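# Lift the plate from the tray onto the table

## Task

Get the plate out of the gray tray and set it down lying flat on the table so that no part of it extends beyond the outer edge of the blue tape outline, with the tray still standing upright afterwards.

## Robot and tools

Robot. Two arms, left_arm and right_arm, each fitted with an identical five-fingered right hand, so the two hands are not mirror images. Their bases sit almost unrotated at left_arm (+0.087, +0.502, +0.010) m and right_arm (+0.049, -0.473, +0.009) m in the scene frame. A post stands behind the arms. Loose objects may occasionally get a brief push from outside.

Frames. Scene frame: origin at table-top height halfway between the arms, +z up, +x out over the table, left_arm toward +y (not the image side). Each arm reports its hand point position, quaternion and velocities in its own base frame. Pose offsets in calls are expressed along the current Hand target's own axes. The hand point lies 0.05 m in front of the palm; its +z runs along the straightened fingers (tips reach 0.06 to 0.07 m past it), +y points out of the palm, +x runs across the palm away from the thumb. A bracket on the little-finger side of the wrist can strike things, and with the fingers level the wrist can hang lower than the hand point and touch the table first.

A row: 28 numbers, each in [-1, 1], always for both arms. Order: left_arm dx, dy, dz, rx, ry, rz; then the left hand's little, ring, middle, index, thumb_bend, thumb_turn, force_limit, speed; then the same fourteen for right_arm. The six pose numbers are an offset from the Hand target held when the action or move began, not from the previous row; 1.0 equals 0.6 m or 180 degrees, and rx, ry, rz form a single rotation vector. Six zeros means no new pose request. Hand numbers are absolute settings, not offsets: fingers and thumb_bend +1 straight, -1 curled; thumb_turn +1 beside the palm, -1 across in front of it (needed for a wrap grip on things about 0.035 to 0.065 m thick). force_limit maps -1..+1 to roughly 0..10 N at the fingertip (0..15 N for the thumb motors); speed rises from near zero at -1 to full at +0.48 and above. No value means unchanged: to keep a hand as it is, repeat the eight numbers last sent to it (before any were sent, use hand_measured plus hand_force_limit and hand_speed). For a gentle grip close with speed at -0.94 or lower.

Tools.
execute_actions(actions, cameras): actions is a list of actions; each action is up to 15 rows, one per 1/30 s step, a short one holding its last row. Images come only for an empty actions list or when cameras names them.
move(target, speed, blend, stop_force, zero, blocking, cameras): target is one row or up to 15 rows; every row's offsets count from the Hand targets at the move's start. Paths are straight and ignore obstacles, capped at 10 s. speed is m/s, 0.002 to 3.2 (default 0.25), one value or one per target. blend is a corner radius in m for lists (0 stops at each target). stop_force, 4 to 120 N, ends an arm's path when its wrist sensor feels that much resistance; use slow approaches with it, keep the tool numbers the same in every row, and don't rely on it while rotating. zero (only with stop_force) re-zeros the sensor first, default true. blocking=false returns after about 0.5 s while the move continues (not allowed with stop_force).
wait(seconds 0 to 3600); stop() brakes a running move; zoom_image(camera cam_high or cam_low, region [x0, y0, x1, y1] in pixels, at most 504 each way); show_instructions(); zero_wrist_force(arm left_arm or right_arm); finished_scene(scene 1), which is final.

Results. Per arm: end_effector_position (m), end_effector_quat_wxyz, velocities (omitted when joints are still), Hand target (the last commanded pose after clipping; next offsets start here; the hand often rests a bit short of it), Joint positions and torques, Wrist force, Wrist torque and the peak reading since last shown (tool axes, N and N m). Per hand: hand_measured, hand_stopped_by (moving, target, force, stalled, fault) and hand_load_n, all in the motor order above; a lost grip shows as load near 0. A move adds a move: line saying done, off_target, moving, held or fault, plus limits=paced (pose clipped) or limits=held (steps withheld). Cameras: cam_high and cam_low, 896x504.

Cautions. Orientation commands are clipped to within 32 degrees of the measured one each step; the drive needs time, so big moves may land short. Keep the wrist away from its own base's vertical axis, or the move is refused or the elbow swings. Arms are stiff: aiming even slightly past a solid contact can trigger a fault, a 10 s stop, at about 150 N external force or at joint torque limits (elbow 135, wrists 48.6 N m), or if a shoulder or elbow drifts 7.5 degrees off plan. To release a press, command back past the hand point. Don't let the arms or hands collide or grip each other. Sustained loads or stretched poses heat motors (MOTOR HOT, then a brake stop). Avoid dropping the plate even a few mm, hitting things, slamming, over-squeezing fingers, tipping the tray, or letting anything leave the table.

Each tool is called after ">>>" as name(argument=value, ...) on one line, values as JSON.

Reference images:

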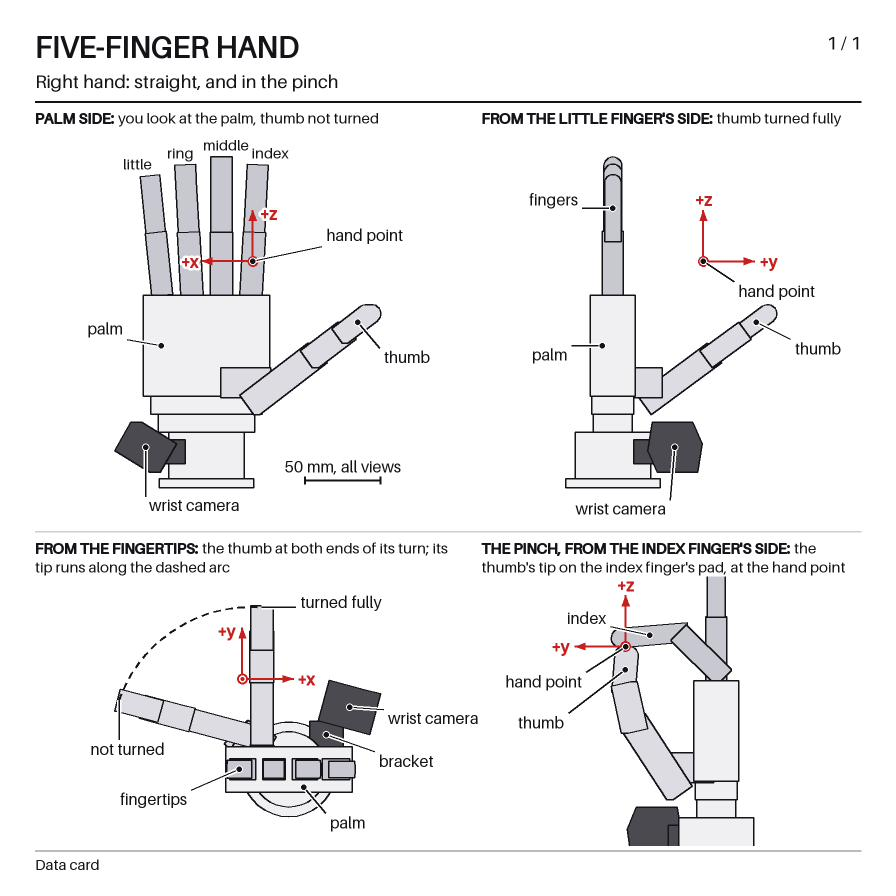

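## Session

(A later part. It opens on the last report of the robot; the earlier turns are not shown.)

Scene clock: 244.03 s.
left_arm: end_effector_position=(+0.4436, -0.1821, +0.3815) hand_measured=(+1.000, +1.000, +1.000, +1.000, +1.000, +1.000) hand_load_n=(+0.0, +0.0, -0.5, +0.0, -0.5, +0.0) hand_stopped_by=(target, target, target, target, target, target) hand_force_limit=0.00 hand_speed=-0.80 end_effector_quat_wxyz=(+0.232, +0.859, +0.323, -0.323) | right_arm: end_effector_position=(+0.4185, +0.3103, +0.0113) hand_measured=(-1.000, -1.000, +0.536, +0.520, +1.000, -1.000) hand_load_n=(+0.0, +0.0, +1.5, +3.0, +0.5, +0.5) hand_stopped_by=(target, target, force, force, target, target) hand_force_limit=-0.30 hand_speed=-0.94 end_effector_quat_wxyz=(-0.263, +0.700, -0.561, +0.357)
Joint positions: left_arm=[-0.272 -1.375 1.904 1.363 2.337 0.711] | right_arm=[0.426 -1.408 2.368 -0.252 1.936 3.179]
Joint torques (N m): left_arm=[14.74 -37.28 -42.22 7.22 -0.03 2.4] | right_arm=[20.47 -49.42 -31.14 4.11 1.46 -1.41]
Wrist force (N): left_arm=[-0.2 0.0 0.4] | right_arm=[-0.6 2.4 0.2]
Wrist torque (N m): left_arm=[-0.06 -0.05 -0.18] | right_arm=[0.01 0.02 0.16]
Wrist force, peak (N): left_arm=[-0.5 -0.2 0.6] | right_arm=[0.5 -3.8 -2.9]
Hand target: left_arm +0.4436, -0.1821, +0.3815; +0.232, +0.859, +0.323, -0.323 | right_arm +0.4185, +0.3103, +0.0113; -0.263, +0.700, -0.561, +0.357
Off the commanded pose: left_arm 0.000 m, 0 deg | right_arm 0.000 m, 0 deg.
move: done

>>> move(target=[0,0,0,0,0,0,1,1,1,1,1,1,0,-0.8,0.0000,0.00,0,0,0,0,-1,-1,0.3,0.3,1,-1,0.2,-0.94], speed=0.01, cameras=["all"])

>>> zoom_image(camera="cam_high", region=[400, 120, 520, 240])

Scene clock: 247.30 s.
left_arm: end_effector_position=(+0.4436, -0.1821, +0.3815) hand_measured=(+1.000, +1.000, +1.000, +1.000, +1.000, +1.000) hand_load_n=(+0.0, +0.0, +0.0, -0.5, +0.0, +0.0) hand_stopped_by=(target, target, target, target, target, target) hand_force_limit=0.00 hand_speed=-0.80 end_effector_quat_wxyz=(+0.232, +0.859, +0.323, -0.323) | right_arm: end_effector_position=(+0.4185, +0.3103, +0.0113) hand_measured=(-1.000, -1.000, +0.514, +0.504, +1.000, -1.000) hand_load_n=(+0.0, +0.0, +6.0, +6.0, +1.0, +1.0) hand_stopped_by=(target, target, force, force, target, target) hand_force_limit=0.20 hand_speed=-0.94 end_effector_quat_wxyz=(-0.263, +0.700, -0.561, +0.357)
Joint positions: left_arm=[-0.272 -1.375 1.904 1.363 2.337 0.711] | right_arm=[0.426 -1.408 2.368 -0.252 1.936 3.179]
Joint torques (N m): left_arm=[12.94 -38.73 -42.58 7.67 0.29 2.47] | right_arm=[20.72 -52.71 -31.41 3.77 2.58 1.66]
Wrist force (N): left_arm=[-0.2 -0.3 0.7] | right_arm=[-1.0 2.4 0.1]
Wrist torque (N m): left_arm=[-0.12 -0.06 -0.18] | right_arm=[0.06 0.08 0.13]
Wrist force, peak (N): left_arm=[-0.2 -0.3 0.7] | right_arm=[-1.2 2.5 0.6]
Hand target: left_arm +0.4436, -0.1821, +0.3815; +0.232, +0.859, +0.323, -0.323 | right_arm +0.4185, +0.3103, +0.0113; -0.263, +0.700, -0.561, +0.357
Off the commanded pose: left_arm 0.000 m, 0 deg | right_arm 0.000 m, 0 deg.
move: done

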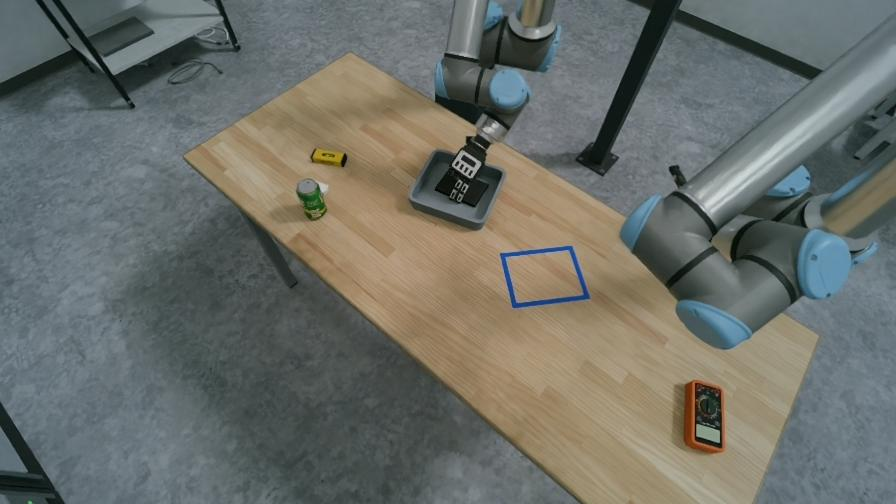

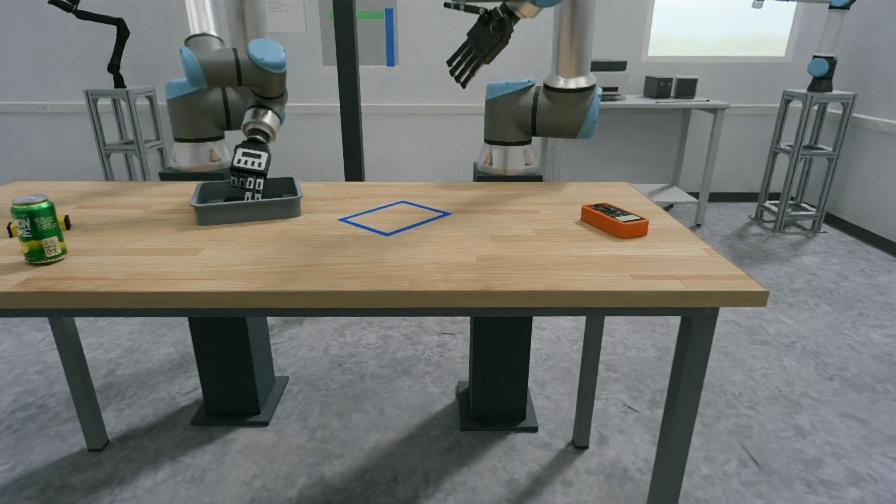

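Scaled by 4.200 from the camera's image (finer frame: 1280x720).

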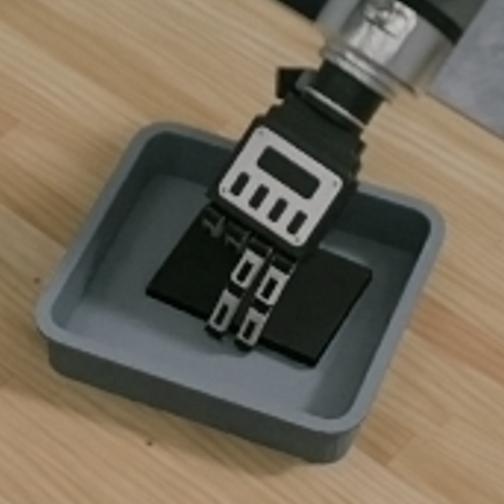

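>>> move(target=[0,0,0,0,0,0,1,1,1,1,1,1,0,-0.8,0.0017,-0.0062,-0.0053,0,0,0,-1,-1,0.3,0.3,1,-1,0.2,-0.94], speed=0.01, cameras=["all"])

>>> zoom_image(camera="cam_high", region=[400, 120, 520, 240])

>>> zoom_image(camera="cam_low", region=[180, 140, 310, 230])

Scene clock: 250.47 s.
left_arm: end_effector_position=(+0.4436, -0.1821, +0.3815) hand_measured=(+1.000, +1.000, +1.000, +1.000, +1.000, +1.000) hand_load_n=(+0.0, +0.5, +0.0, +0.0, +0.0, +0.0) hand_stopped_by=(target, target, target, target, target, target) hand_force_limit=0.00 hand_speed=-0.80 end_effector_quat_wxyz=(+0.232, +0.859, +0.323, -0.323) | right_arm: end_effector_position=(+0.4183, +0.3103, +0.0163) hand_measured=(-1.000, -1.000, +0.514, +0.504, +1.000, -1.000) hand_load_n=(+0.0, +0.0, +6.0, +6.0, +1.0, +1.0) hand_stopped_by=(target, target, force, force, target, target) hand_force_limit=0.20 hand_speed=-0.94 end_effector_quat_wxyz=(-0.263, +0.700, -0.561, +0.357)
Joint positions: left_arm=[-0.272 -1.375 1.904 1.363 2.337 0.711] | right_arm=[0.426 -1.418 2.365 -0.24 1.937 3.179]
Joint torques (N m): left_arm=[13.17 -38.03 -41.17 7.53 0.16 3.03] | right_arm=[21.18 -51.78 -32.39 3.34 2.75 2.28]
Wrist force (N): left_arm=[-0.3 0.2 0.2] | right_arm=[-1.0 2.3 0.6]
Wrist torque (N m): left_arm=[-0.01 -0.03 -0.17] | right_arm=[-0.03 0.05 0.15]
Wrist force, peak (N): left_arm=[-0.6 -0.1 0.4] | right_arm=[-1.2 2.4 0.5]
Hand target: left_arm +0.4436, -0.1821, +0.3815; +0.232, +0.859, +0.323, -0.323 | right_arm +0.4183, +0.3103, +0.0163; -0.263, +0.700, -0.561, +0.357
Off the commanded pose: left_arm 0.000 m, 0 deg | right_arm 0.000 m, 0 deg.
move: done

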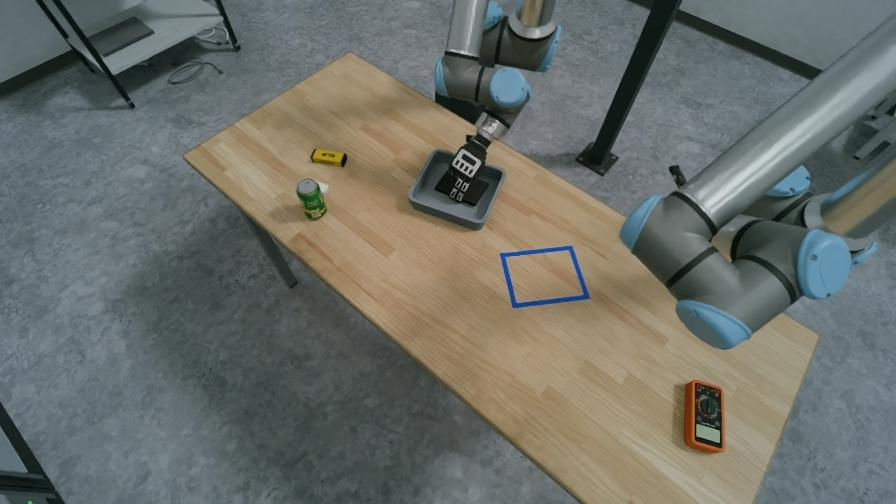

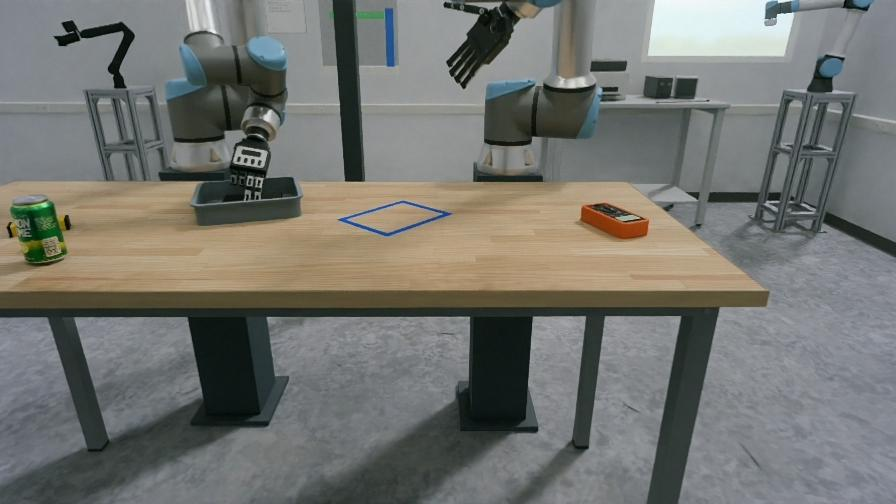

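Scaled by 4.200 from the camera's image (finer frame: 1280x720).

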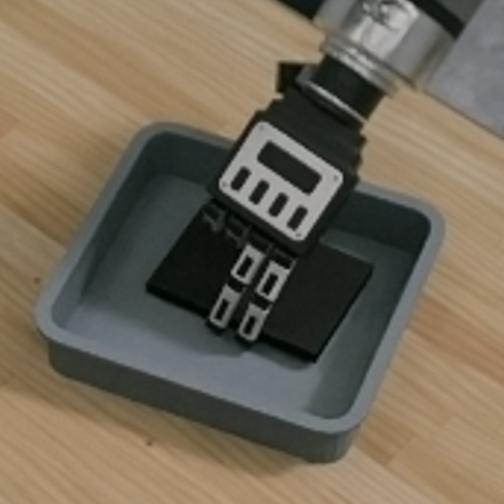

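Scaled by 3.877 from the camera's image (finer frame: 1280x720).

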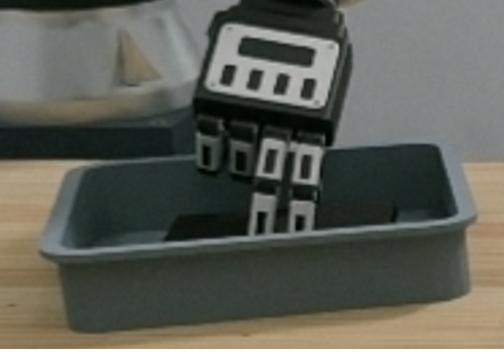

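>>> move(target=[0,0,0,0,0,0,1,1,1,1,1,1,0,-0.8,0.0033,-0.0124,-0.0107,0,0,0,-1,-1,0.3,0.3,1,-1,0.2,-0.94], speed=0.01, cameras=["all"])

>>> zoom_image(camera="cam_high", region=[400, 120, 520, 240])

>>> zoom_image(camera="cam_low", region=[180, 140, 310, 230])

Scene clock: 253.80 s.
left_arm: end_effector_position=(+0.4436, -0.1821, +0.3815) hand_measured=(+1.000, +1.000, +1.000, +1.000, +1.000, +1.000) hand_load_n=(+0.0, +0.0, +0.0, +0.0, +0.0, +0.0) hand_stopped_by=(target, target, target, target, target, target) hand_force_limit=0.00 hand_speed=-0.80 end_effector_quat_wxyz=(+0.232, +0.859, +0.323, -0.323) | right_arm: end_effector_position=(+0.4179, +0.3103, +0.0263) hand_measured=(-1.000, -1.000, +0.514, +0.504, +1.000, -1.000) hand_load_n=(+0.0, +0.0, +6.0, +6.0, +1.0, +1.0) hand_stopped_by=(target, target, force, force, target, target) hand_force_limit=0.20 hand_speed=-0.94 end_effector_quat_wxyz=(-0.263, +0.700, -0.561, +0.357)
Joint positions: left_arm=[-0.272 -1.375 1.904 1.363 2.337 0.711] | right_arm=[0.427 -1.437 2.36 -0.215 1.937 3.179]
Joint torques (N m): left_arm=[11.38 -37.73 -41.79 7.85 -0.15 2.26] | right_arm=[18.82 -52.57 -32.57 3.43 2.59 3.13]
Wrist force (N): left_arm=[-0.4 0.0 0.4] | right_arm=[-0.7 2.2 0.5]
Wrist torque (N m): left_arm=[-0.07 -0.02 -0.19] | right_arm=[-0.06 0.01 0.05]
Wrist force, peak (N): left_arm=[-0.4 -0.1 0.6] | right_arm=[-1.3 2.6 0.4]
Hand target: left_arm +0.4436, -0.1821, +0.3815; +0.232, +0.859, +0.323, -0.323 | right_arm +0.4179, +0.3103, +0.0264; -0.263, +0.700, -0.561, +0.357
Off the commanded pose: left_arm 0.000 m, 0 deg | right_arm 0.000 m, 0 deg.
move: done

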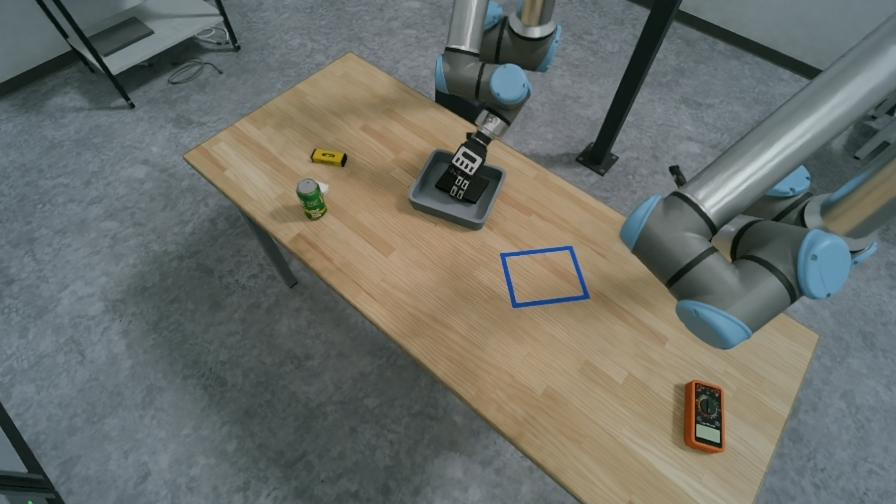

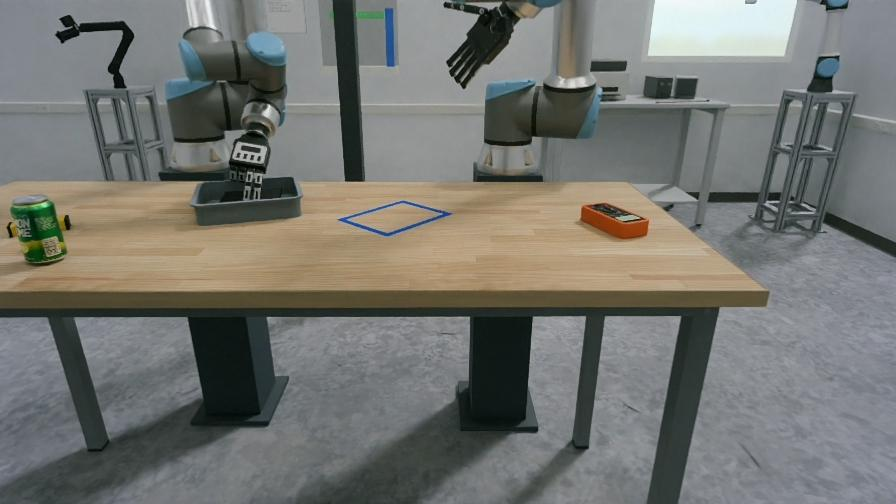

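Scaled by 4.200 from the camera's image (finer frame: 1280x720).

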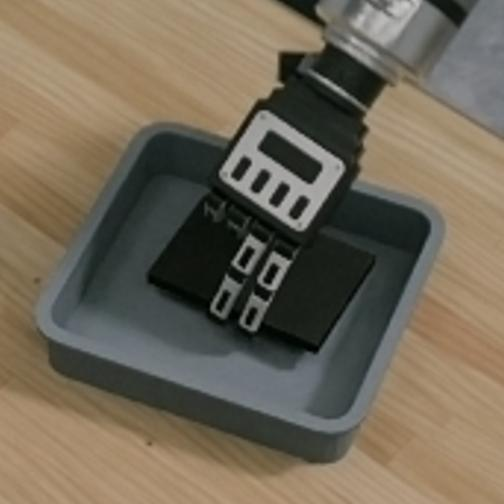

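Scaled by 3.877 from the camera's image (finer frame: 1280x720).

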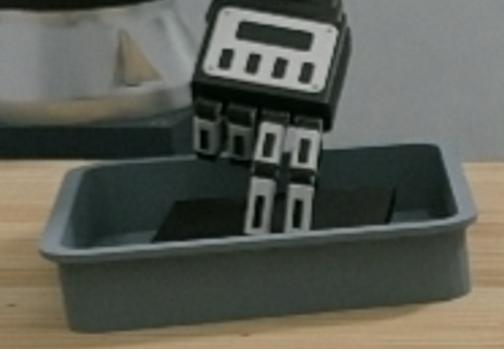

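>>> zoom_image(camera="cam_low", region=[330, 190, 460, 245])

>>> zoom_image(camera="cam_high", region=[490, 235, 600, 315])

Scaled by 3.877 from the camera's image (finer frame: 1280x720).

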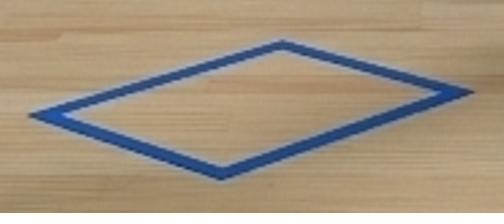

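Scaled by 4.582 from the camera's image (finer frame: 1280x720).

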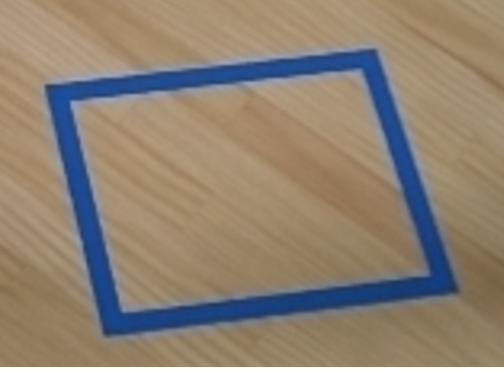

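>>> move(target=[0.144,-0.326,-0.361,0,0,0,1,1,1,1,1,1,0,-0.8,0.0307,-0.1152,-0.0911,0,0,0,-1,-1,0.3,0.3,1,-1,0.2,-0.94], speed=0.15, cameras=["all"])

>>> zoom_image(camera="cam_low", region=[180, 100, 310, 230])

>>> zoom_image(camera="cam_high", region=[400, 120, 520, 240])

Scene clock: 276.23 s.
left_arm: end_effector_position=(+0.4440, +0.1180, +0.4314) hand_measured=(+1.000, +1.000, +1.000, +1.000, +1.000, +1.000) hand_load_n=(+0.0, +0.0, +0.0, +0.0, +0.0, +0.0) hand_stopped_by=(target, target, target, target, target, target) hand_force_limit=0.00 hand_speed=-0.80 end_effector_quat_wxyz=(+0.232, +0.859, +0.323, -0.323) | right_arm: end_effector_position=(+0.4179, +0.3103, +0.1163) hand_measured=(-1.000, -1.000, +0.514, +0.504, +1.000, -1.000) hand_load_n=(+0.0, +0.0, +6.0, +6.0, +1.0, +1.5) hand_stopped_by=(target, target, force, force, target, target) hand_force_limit=0.20 hand_speed=-0.94 end_effector_quat_wxyz=(-0.263, +0.700, -0.561, +0.357)
Joint positions: left_arm=[0.281 -1.266 1.739 1.783 2.061 1.311] | right_arm=[0.427 -1.584 2.291 0.001 1.937 3.179]
Joint torques (N m): left_arm=[14.08 -49.35 -42.86 7.94 -0.47 2.88] | right_arm=[-19.23 -45.44 -39.78 3.86 -1.38 -1.6]
Wrist force (N): left_arm=[0.1 0.2 -0.2] | right_arm=[-0.9 2.5 0.5]
Wrist torque (N m): left_arm=[-0.02 -0.06 -0.18] | right_arm=[-0.04 0.10 0.09]
Wrist force, peak (N): left_arm=[-0.5 0.4 1.1] | right_arm=[-1.6 2.6 0.9]
Hand target: left_arm +0.4440, +0.1181, +0.4314; +0.232, +0.859, +0.323, -0.323 | right_arm +0.4179, +0.3103, +0.1164; -0.263, +0.700, -0.561, +0.357
Off the commanded pose: left_arm 0.000 m, 0 deg | right_arm 0.000 m, 0 deg.
move: done

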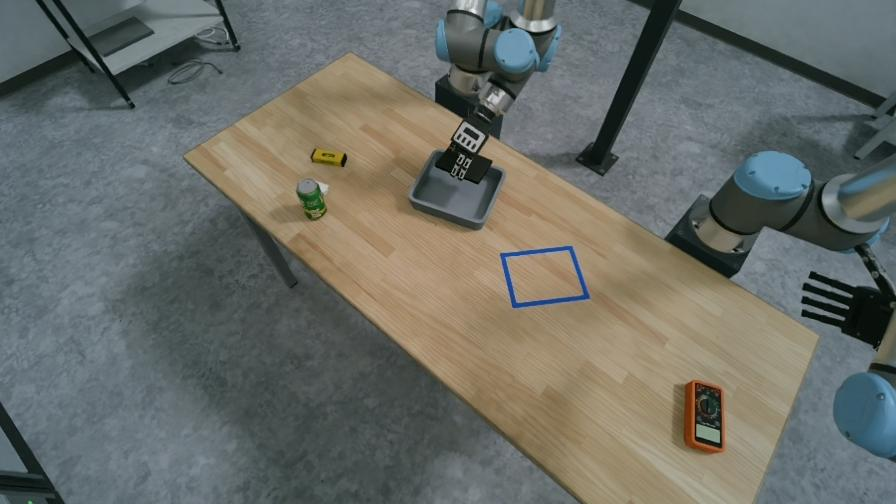

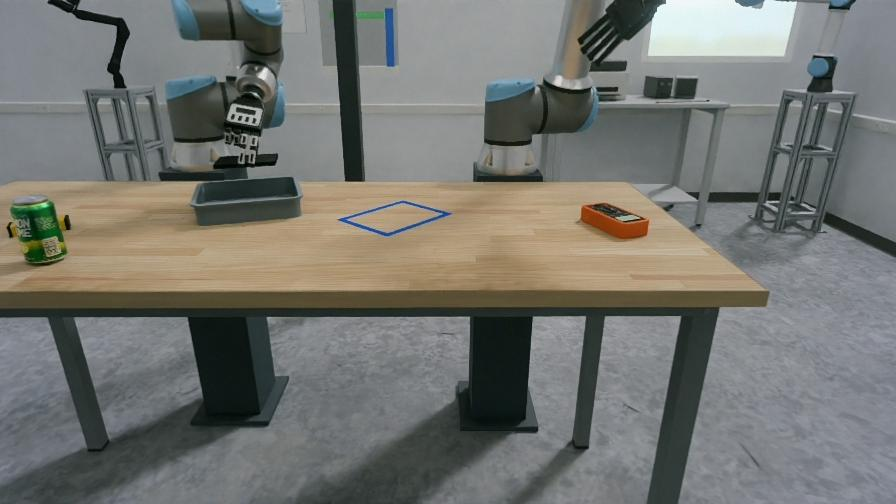

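Scaled by 3.877 from the camera's image (finer frame: 1280x720).

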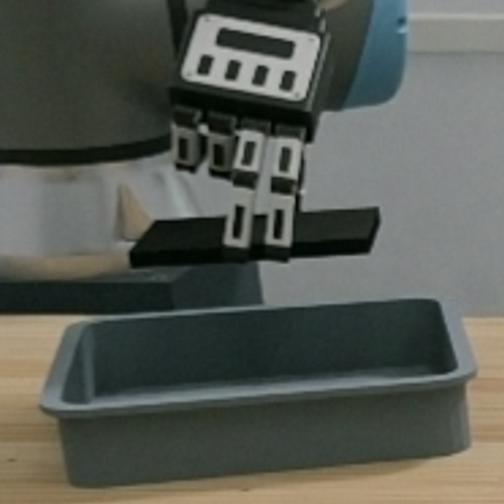

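Scaled by 4.200 from the camera's image (finer frame: 1280x720).

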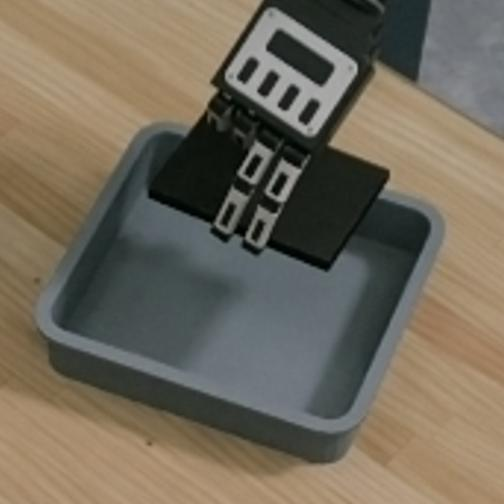

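>>> move(target=[0,0,0,0,0,0,1,1,1,1,1,1,0,-0.8,-0.5132,-0.1798,0.0545,0.0455,-0.1706,-0.1349,-1,-1,0.3,0.3,1,-1,0.2,-0.94], speed=0.12, cameras=["all"])

>>> zoom_image(camera="cam_low", region=[330, 110, 470, 250])

>>> zoom_image(camera="cam_high", region=[480, 180, 620, 320])

Scene clock: 283.27 s.
left_arm: end_effector_position=(+0.4440, +0.1181, +0.4314) hand_measured=(+1.000, +1.000, +1.000, +1.000, +1.000, +1.000) hand_load_n=(+0.0, -0.5, +0.0, +0.0, +0.0, +0.0) hand_stopped_by=(target, target, target, target, target, target) hand_force_limit=0.00 hand_speed=-0.80 end_effector_quat_wxyz=(+0.232, +0.859, +0.323, -0.323) | right_arm: end_effector_position=(+0.4722, +0.6335, +0.1165) hand_measured=(-1.000, -1.000, +0.514, +0.504, +1.000, -1.000) hand_load_n=(+0.0, +0.0, +6.0, +5.5, +0.5, +1.0) hand_stopped_by=(target, target, force, force, target, target) hand_force_limit=0.20 hand_speed=-0.94 end_effector_quat_wxyz=(-0.369, +0.849, -0.288, +0.245)
Joint positions: left_arm=[0.282 -1.266 1.739 1.783 2.061 1.311] | right_arm=[0.699 -1.231 1.851 0.033 1.604 2.907]
Joint torques (N m): left_arm=[11.7 -46.64 -43.65 8.69 -0.74 2.23] | right_arm=[19.13 -44.29 -43.59 3.17 -1.35 -3.48]
Wrist force (N): left_arm=[0.2 0.5 -0.1] | right_arm=[-0.8 2.2 0.5]
Wrist torque (N m): left_arm=[0.02 -0.08 -0.16] | right_arm=[-0.03 -0.01 0.24]
Wrist force, peak (N): left_arm=[0.3 0.6 0.2] | right_arm=[-1.1 3.1 0.0]
Hand target: left_arm +0.4440, +0.1181, +0.4314; +0.232, +0.859, +0.323, -0.323 | right_arm +0.4723, +0.6336, +0.1165; -0.369, +0.849, -0.288, +0.245
Off the commanded pose: left_arm 0.000 m, 0 deg | right_arm 0.000 m, 0 deg.
move: done

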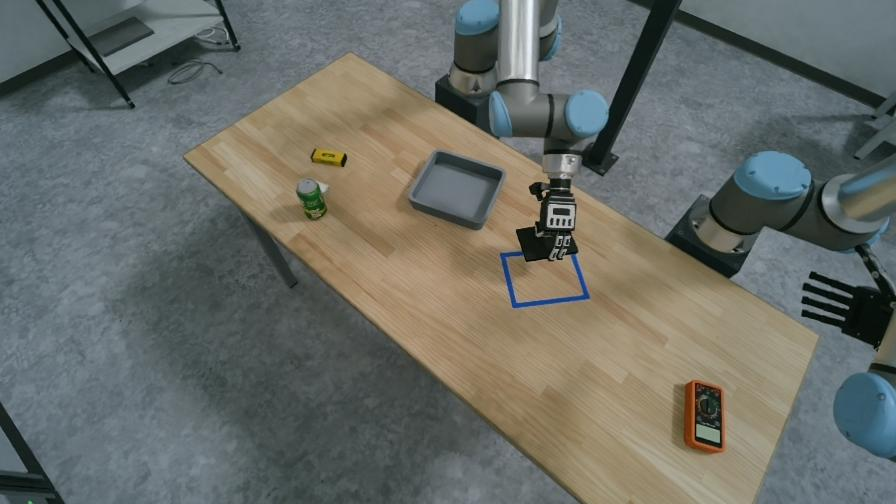

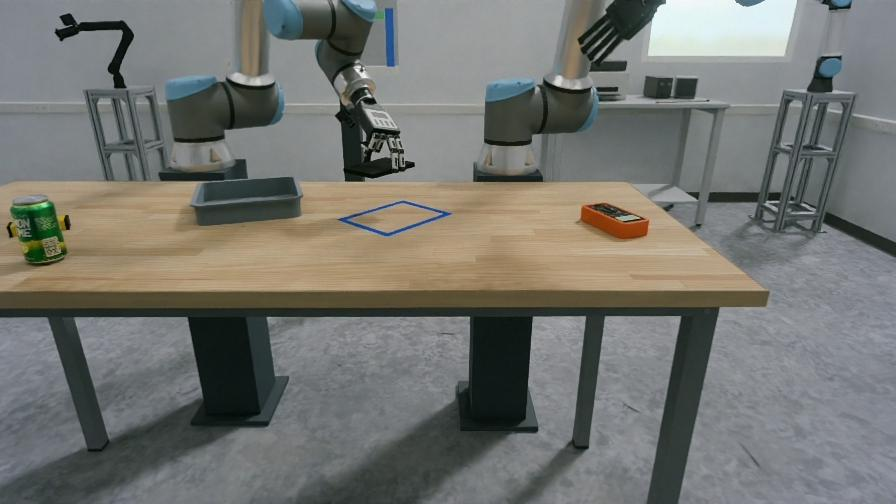

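Scaled by 3.600 from the camera's image (finer frame: 1280x720).

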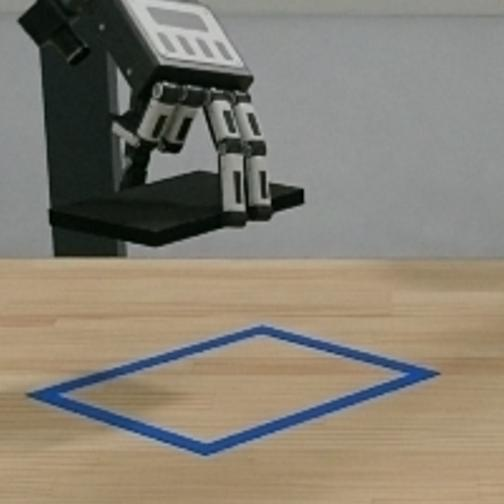

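Scaled by 3.600 from the camera's image (finer frame: 1280x720).

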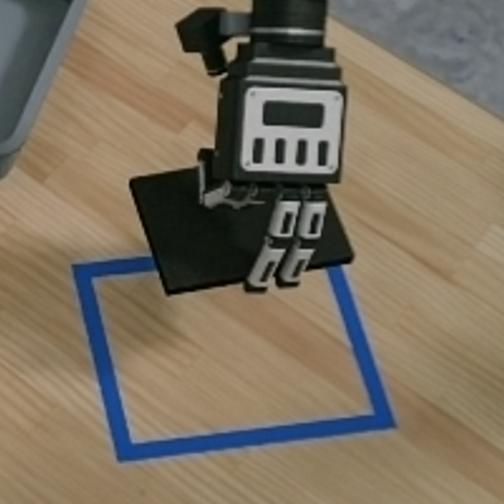

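>>> move(target=[0,0,0,0,0,0,1,1,1,1,1,1,0,-0.8,-0.0687,0.0905,0.0957,0,0,0,-1,-1,0.3,0.3,1,-1,0.2,-0.94], speed=0.05, stop_force=8, cameras=["all"])

>>> zoom_image(camera="cam_low", region=[330, 110, 470, 250])

>>> zoom_image(camera="cam_high", region=[480, 180, 620, 320])

Scene clock: 295.07 s.
left_arm: end_effector_position=(+0.4440, +0.1181, +0.4314) hand_measured=(+1.000, +1.000, +1.000, +1.000, +1.000, +1.000) hand_load_n=(+0.0, +0.0, +0.0, +0.0, +0.0, +0.0) hand_stopped_by=(target, target, target, target, target, target) hand_force_limit=0.00 hand_speed=-0.80 end_effector_quat_wxyz=(+0.232, +0.859, +0.323, -0.323) | right_arm: end_effector_position=(+0.4623, +0.6586, +0.0315) hand_measured=(-1.000, -1.000, +0.514, +0.504, +1.000, -1.000) hand_load_n=(+0.0, +0.0, +6.0, +6.0, +1.0, +1.0) hand_stopped_by=(target, target, force, force, target, target) hand_force_limit=0.20 hand_speed=-0.94 end_effector_quat_wxyz=(-0.369, +0.849, -0.288, +0.245)
Joint positions: left_arm=[0.282 -1.266 1.739 1.783 2.061 1.311] | right_arm=[0.741 -1.118 1.87 -0.098 1.637 2.932]
Joint torques (N m): left_arm=[10.32 -44.78 -44.02 8.64 -0.91 2.58] | right_arm=[19.76 -53.09 -19.89 -1.67 2.21 2.93]
Wrist force (N): left_arm=[0.1 0.2 0.0] | right_arm=[0.2 2.4 0.7]
Wrist torque (N m): left_arm=[-0.03 -0.07 -0.17] | right_arm=[-0.08 -0.13 -0.04]
Wrist force, peak (N): left_arm=[0.3 0.6 -0.1] | right_arm=[-0.5 3.0 0.5]
Hand target: left_arm +0.4440, +0.1181, +0.4314; +0.232, +0.859, +0.323, -0.323 | right_arm +0.4623, +0.6586, +0.0315; -0.369, +0.849, -0.288, +0.245
Off the commanded pose: left_arm 0.000 m, 0 deg | right_arm 0.000 m, 0 deg.
move: done

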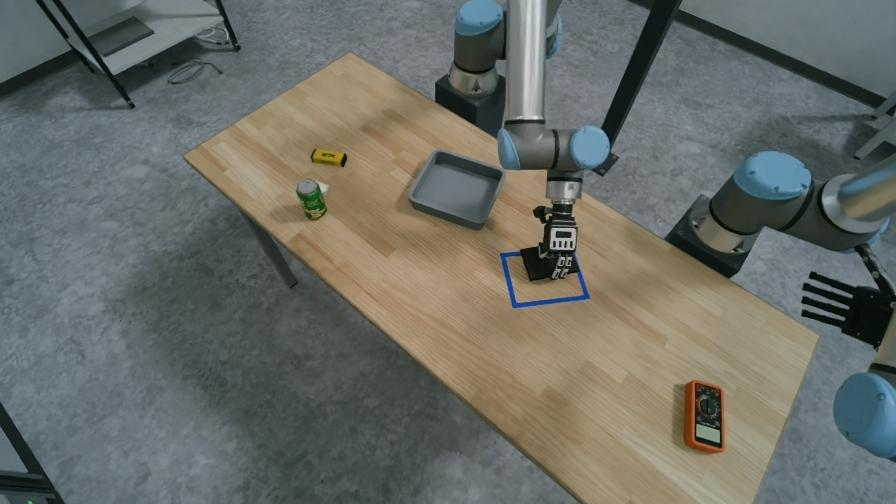

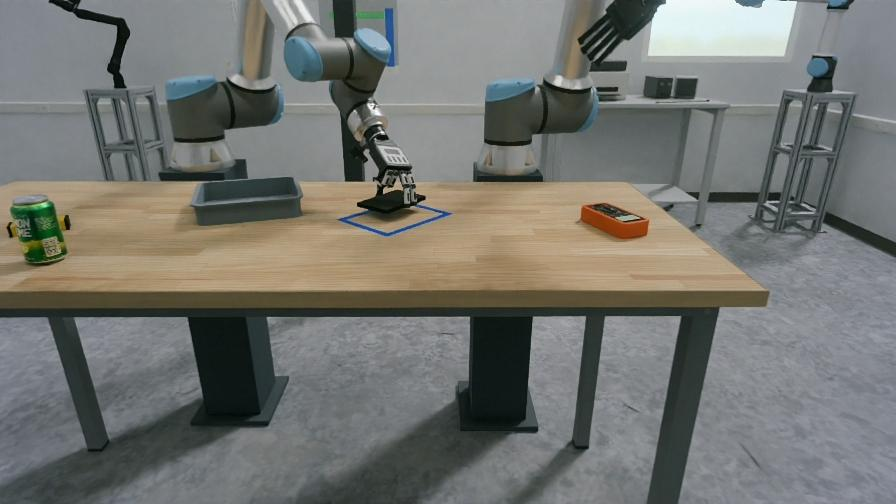

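Scaled by 3.600 from the camera's image (finer frame: 1280x720).

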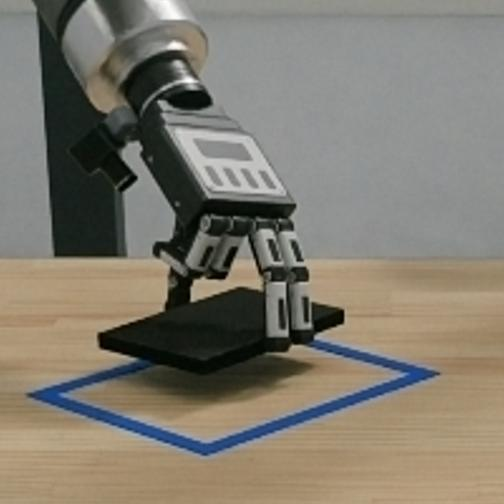

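Scaled by 3.600 from the camera's image (finer frame: 1280x720).

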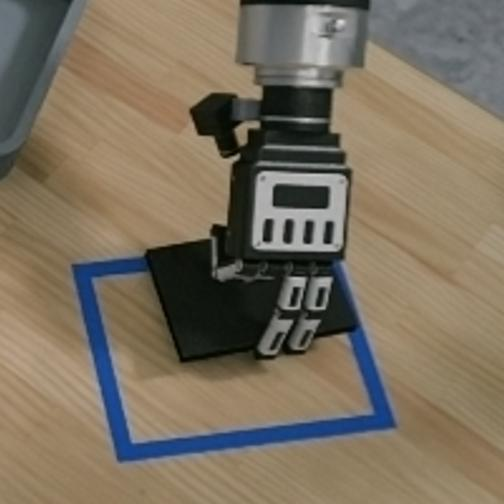

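>>> move(target=[0,0,0,0,0,0,1,1,1,1,1,1,0,-0.8,0.0156,-0.0044,0.0438,-0.0034,0.0128,0.0101,-1,-1,0.3,0.3,1,-1,0.2,-0.94], speed=0.03, stop_force=8, cameras=["all"])

>>> zoom_image(camera="cam_low", region=[330, 110, 470, 250])

>>> zoom_image(camera="cam_high", region=[480, 180, 620, 320])

Scene clock: 308.60 s.
left_arm: end_effector_position=(+0.4440, +0.1181, +0.4314) hand_measured=(+1.000, +1.000, +1.000, +1.000, +1.000, +1.000) hand_load_n=(+0.0, +0.0, +0.0, +0.0, +0.0, +0.0) hand_stopped_by=(target, target, target, target, target, target) hand_force_limit=0.00 hand_speed=-0.80 end_effector_quat_wxyz=(+0.232, +0.859, +0.323, -0.323) | right_arm: end_effector_position=(+0.4863, +0.6666, +0.0195) hand_measured=(-1.000, -1.000, +0.514, +0.504, +1.000, -1.000) hand_load_n=(+0.0, +0.0, +6.0, +6.0, +0.5, +1.0) hand_stopped_by=(target, target, force, force, target, target) hand_force_limit=0.20 hand_speed=-0.94 end_effector_quat_wxyz=(-0.363, +0.841, -0.310, +0.255)
Joint positions: left_arm=[0.282 -1.266 1.739 1.783 2.061 1.311] | right_arm=[0.739 -1.075 1.827 -0.096 1.677 2.963]
Joint torques (N m): left_arm=[11.7 -46.89 -43.85 8.41 -0.93 2.85] | right_arm=[-20.44 -54.5 -39.06 3.63 2.01 3.15]
Wrist force (N): left_arm=[0.1 0.3 0.0] | right_arm=[-0.4 2.2 0.7]
Wrist torque (N m): left_arm=[-0.02 -0.08 -0.17] | right_arm=[-0.17 -0.04 -0.08]
Wrist force, peak (N): left_arm=[0.2 0.6 -0.1] | right_arm=[-0.2 2.8 0.7]
Hand target: left_arm +0.4440, +0.1181, +0.4314; +0.232, +0.859, +0.323, -0.323 | right_arm +0.4863, +0.6666, +0.0195; -0.363, +0.841, -0.310, +0.255
Off the commanded pose: left_arm 0.000 m, 0 deg | right_arm 0.000 m, 0 deg.
move: done

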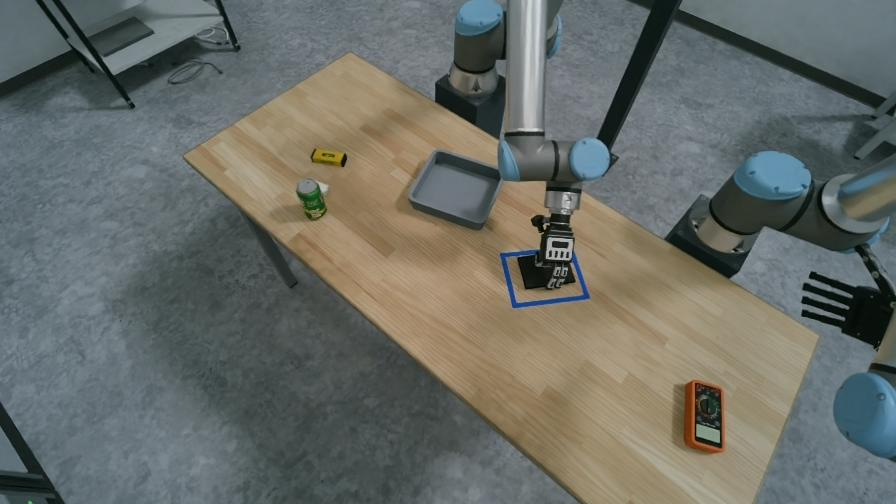

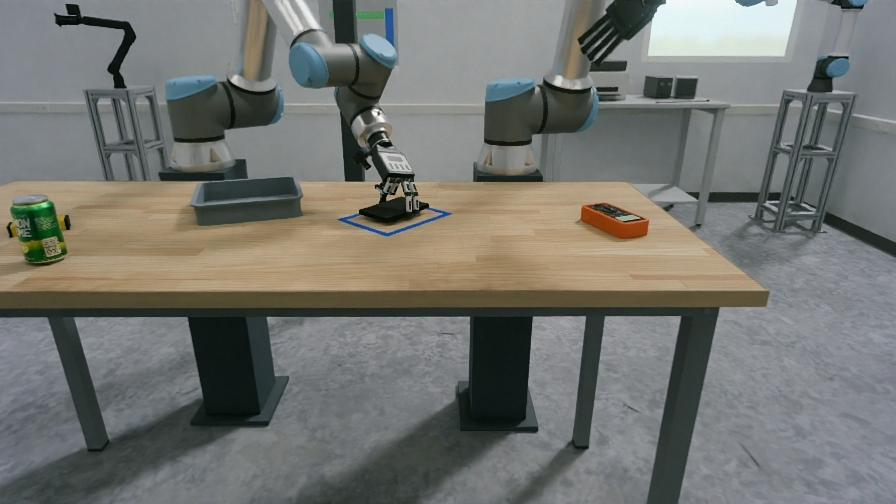

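Scaled by 3.600 from the camera's image (finer frame: 1280x720).

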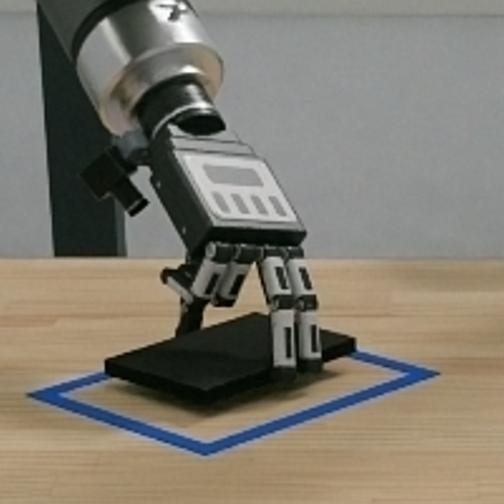

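Scaled by 3.600 from the camera's image (finer frame: 1280x720).

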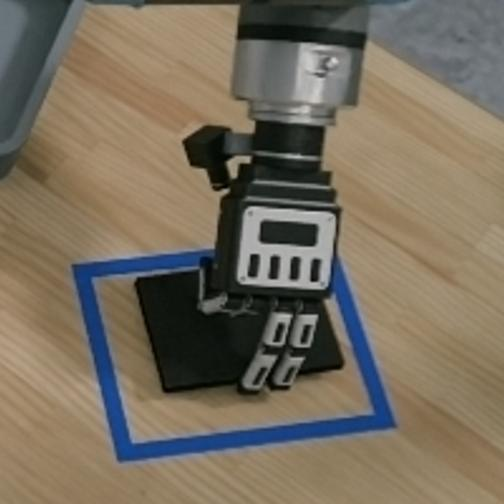

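>>> move(target=[0,0,0,0,0,0,1,1,1,1,1,1,0,-0.8,0.0068,-0.0034,0.0065,0,0,0,-1,-1,0.3,0.3,1,-1,0.2,-0.94], speed=0.02)

>>> move(target=[0,0,0,0,0,0,1,1,1,1,1,1,0,-0.8,-0.0046,0.0173,0.0137,0,0,0,-1,-1,0.3,0.3,1,-1,0.2,-0.94], speed=0.005, stop_force=4, cameras=["all"])

>>> zoom_image(camera="cam_low", region=[330, 170, 450, 245])

>>> zoom_image(camera="cam_high", region=[480, 180, 620, 320])

Scene clock: 315.37 s.
left_arm: end_effector_position=(+0.4440, +0.1181, +0.4314) hand_measured=(+1.000, +1.000, +1.000, +1.000, +1.000, +1.000) hand_load_n=(+0.0, +0.0, +0.0, +0.0, +0.0, +0.0) hand_stopped_by=(target, target, target, target, target, target) hand_force_limit=0.00 hand_speed=-0.80 end_effector_quat_wxyz=(+0.232, +0.859, +0.323, -0.323) | right_arm: end_effector_position=(+0.4921, +0.6666, +0.0195) hand_measured=(-1.000, -1.000, +0.514, +0.504, +1.000, -1.000) hand_load_n=(+0.0, +0.0, +6.0, +6.0, +1.0, +1.0) hand_stopped_by=(target, target, force, force, target, target) hand_force_limit=0.20 hand_speed=-0.94 end_effector_quat_wxyz=(-0.363, +0.841, -0.310, +0.255)
Joint positions: left_arm=[0.282 -1.266 1.739 1.783 2.061 1.311] | right_arm=[0.733 -1.071 1.82 -0.093 1.672 2.959]
Joint torques (N m): left_arm=[9.57 -48.82 -45.55 8.65 -0.72 2.25] | right_arm=[-23.61 -57.53 -36.24 3.22 -1.67 -3.53]
Wrist force (N): left_arm=[0.3 0.4 -0.1] | right_arm=[-0.4 2.4 0.7]
Wrist torque (N m): left_arm=[0.00 -0.10 -0.16] | right_arm=[-0.13 -0.04 0.25]
Wrist force, peak (N): left_arm=[0.5 0.4 0.2] | right_arm=[-0.5 2.8 0.7]
Hand target: left_arm +0.4440, +0.1181, +0.4314; +0.232, +0.859, +0.323, -0.323 | right_arm +0.4923, +0.6666, +0.0195; -0.363, +0.841, -0.310, +0.255
Off the commanded pose: left_arm 0.000 m, 0 deg | right_arm 0.000 m, 0 deg.
move: done

Scene clock: 318.97 s.
left_arm: end_effector_position=(+0.4440, +0.1181, +0.4314) hand_measured=(+1.000, +1.000, +1.000, +1.000, +1.000, +1.000) hand_load_n=(-0.5, +0.0, +0.0, +0.0, +0.0, +0.0) hand_stopped_by=(target, target, target, target, target, target) hand_force_limit=0.00 hand_speed=-0.80 end_effector_quat_wxyz=(+0.232, +0.859, +0.323, -0.323) | right_arm: end_effector_position=(+0.4923, +0.6666, +0.0078) hand_measured=(-1.000, -1.000, +0.514, +0.504, +1.000, -1.000) hand_load_n=(+0.0, +0.0, +6.5, +5.5, +1.0, +1.0) hand_stopped_by=(target, target, force, force, target, target) hand_force_limit=0.20 hand_speed=-0.94 end_effector_quat_wxyz=(-0.363, +0.841, -0.310, +0.255)
Joint positions: left_arm=[0.282 -1.266 1.739 1.783 2.061 1.311] | right_arm=[0.732 -1.057 1.825 -0.112 1.672 2.959]
Joint torques (N m): left_arm=[12.56 -45.33 -44.75 8.5 -0.87 2.26] | right_arm=[-18.79 -82.79 -35.63 3.89 -1.66 -3.56]
Wrist force (N): left_arm=[0.2 0.3 0.1] | right_arm=[0.5 -0.3 -2.9]
Wrist torque (N m): left_arm=[-0.03 -0.09 -0.16] | right_arm=[0.11 0.02 0.23]
Wrist force, peak (N): left_arm=[0.7 0.3 0.0] | right_arm=[0.9 -2.2 -5.5]
Hand target: left_arm +0.4440, +0.1181, +0.4314; +0.232, +0.859, +0.323, -0.323 | right_arm +0.4923, +0.6666, +0.0078; -0.363, +0.841, -0.310, +0.255 (not the last commanded pose)
Off the commanded pose: left_arm 0.000 m, 0 deg | right_arm 0.002 m, 0 deg.
move: contact (right_arm)

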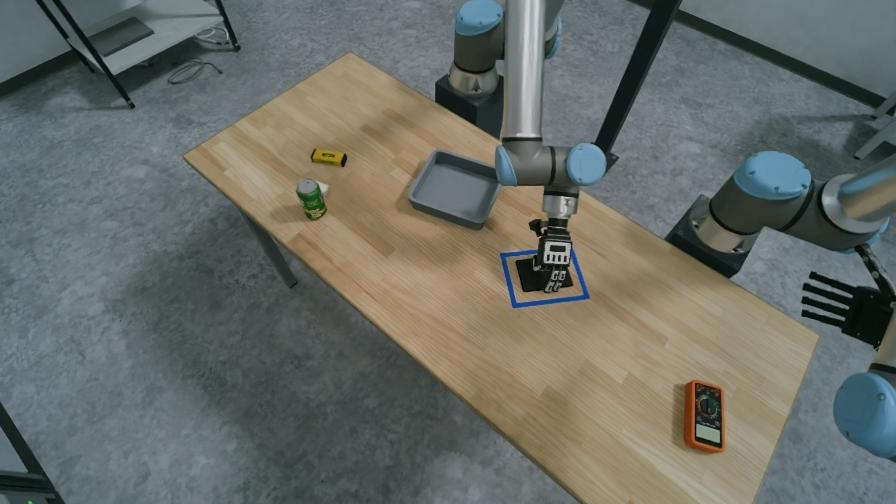

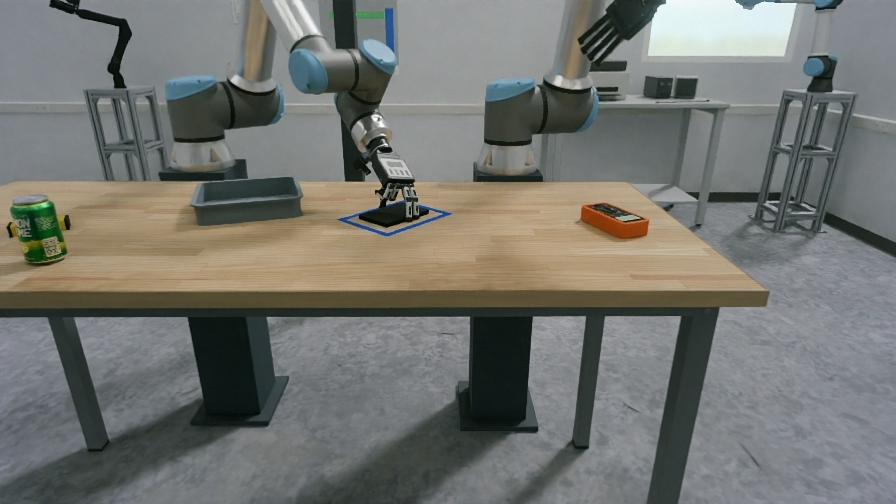

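Scaled by 4.200 from the camera's image (finer frame: 1280x720).

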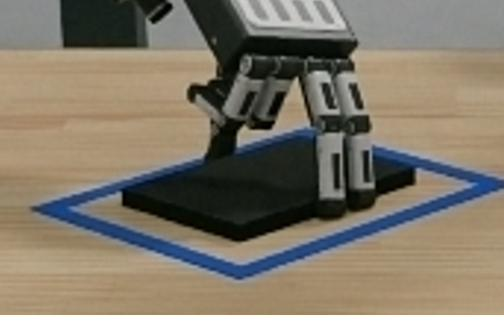

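Scaled by 3.600 from the camera's image (finer frame: 1280x720).

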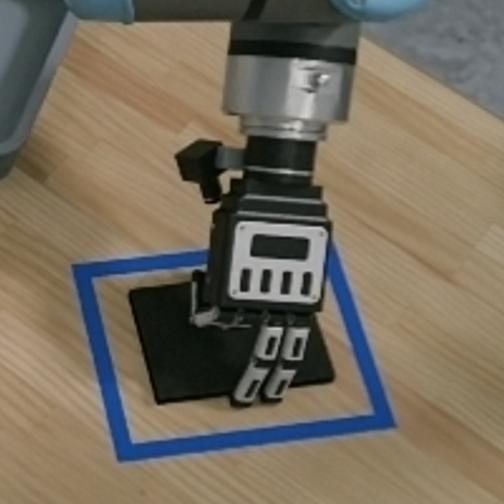

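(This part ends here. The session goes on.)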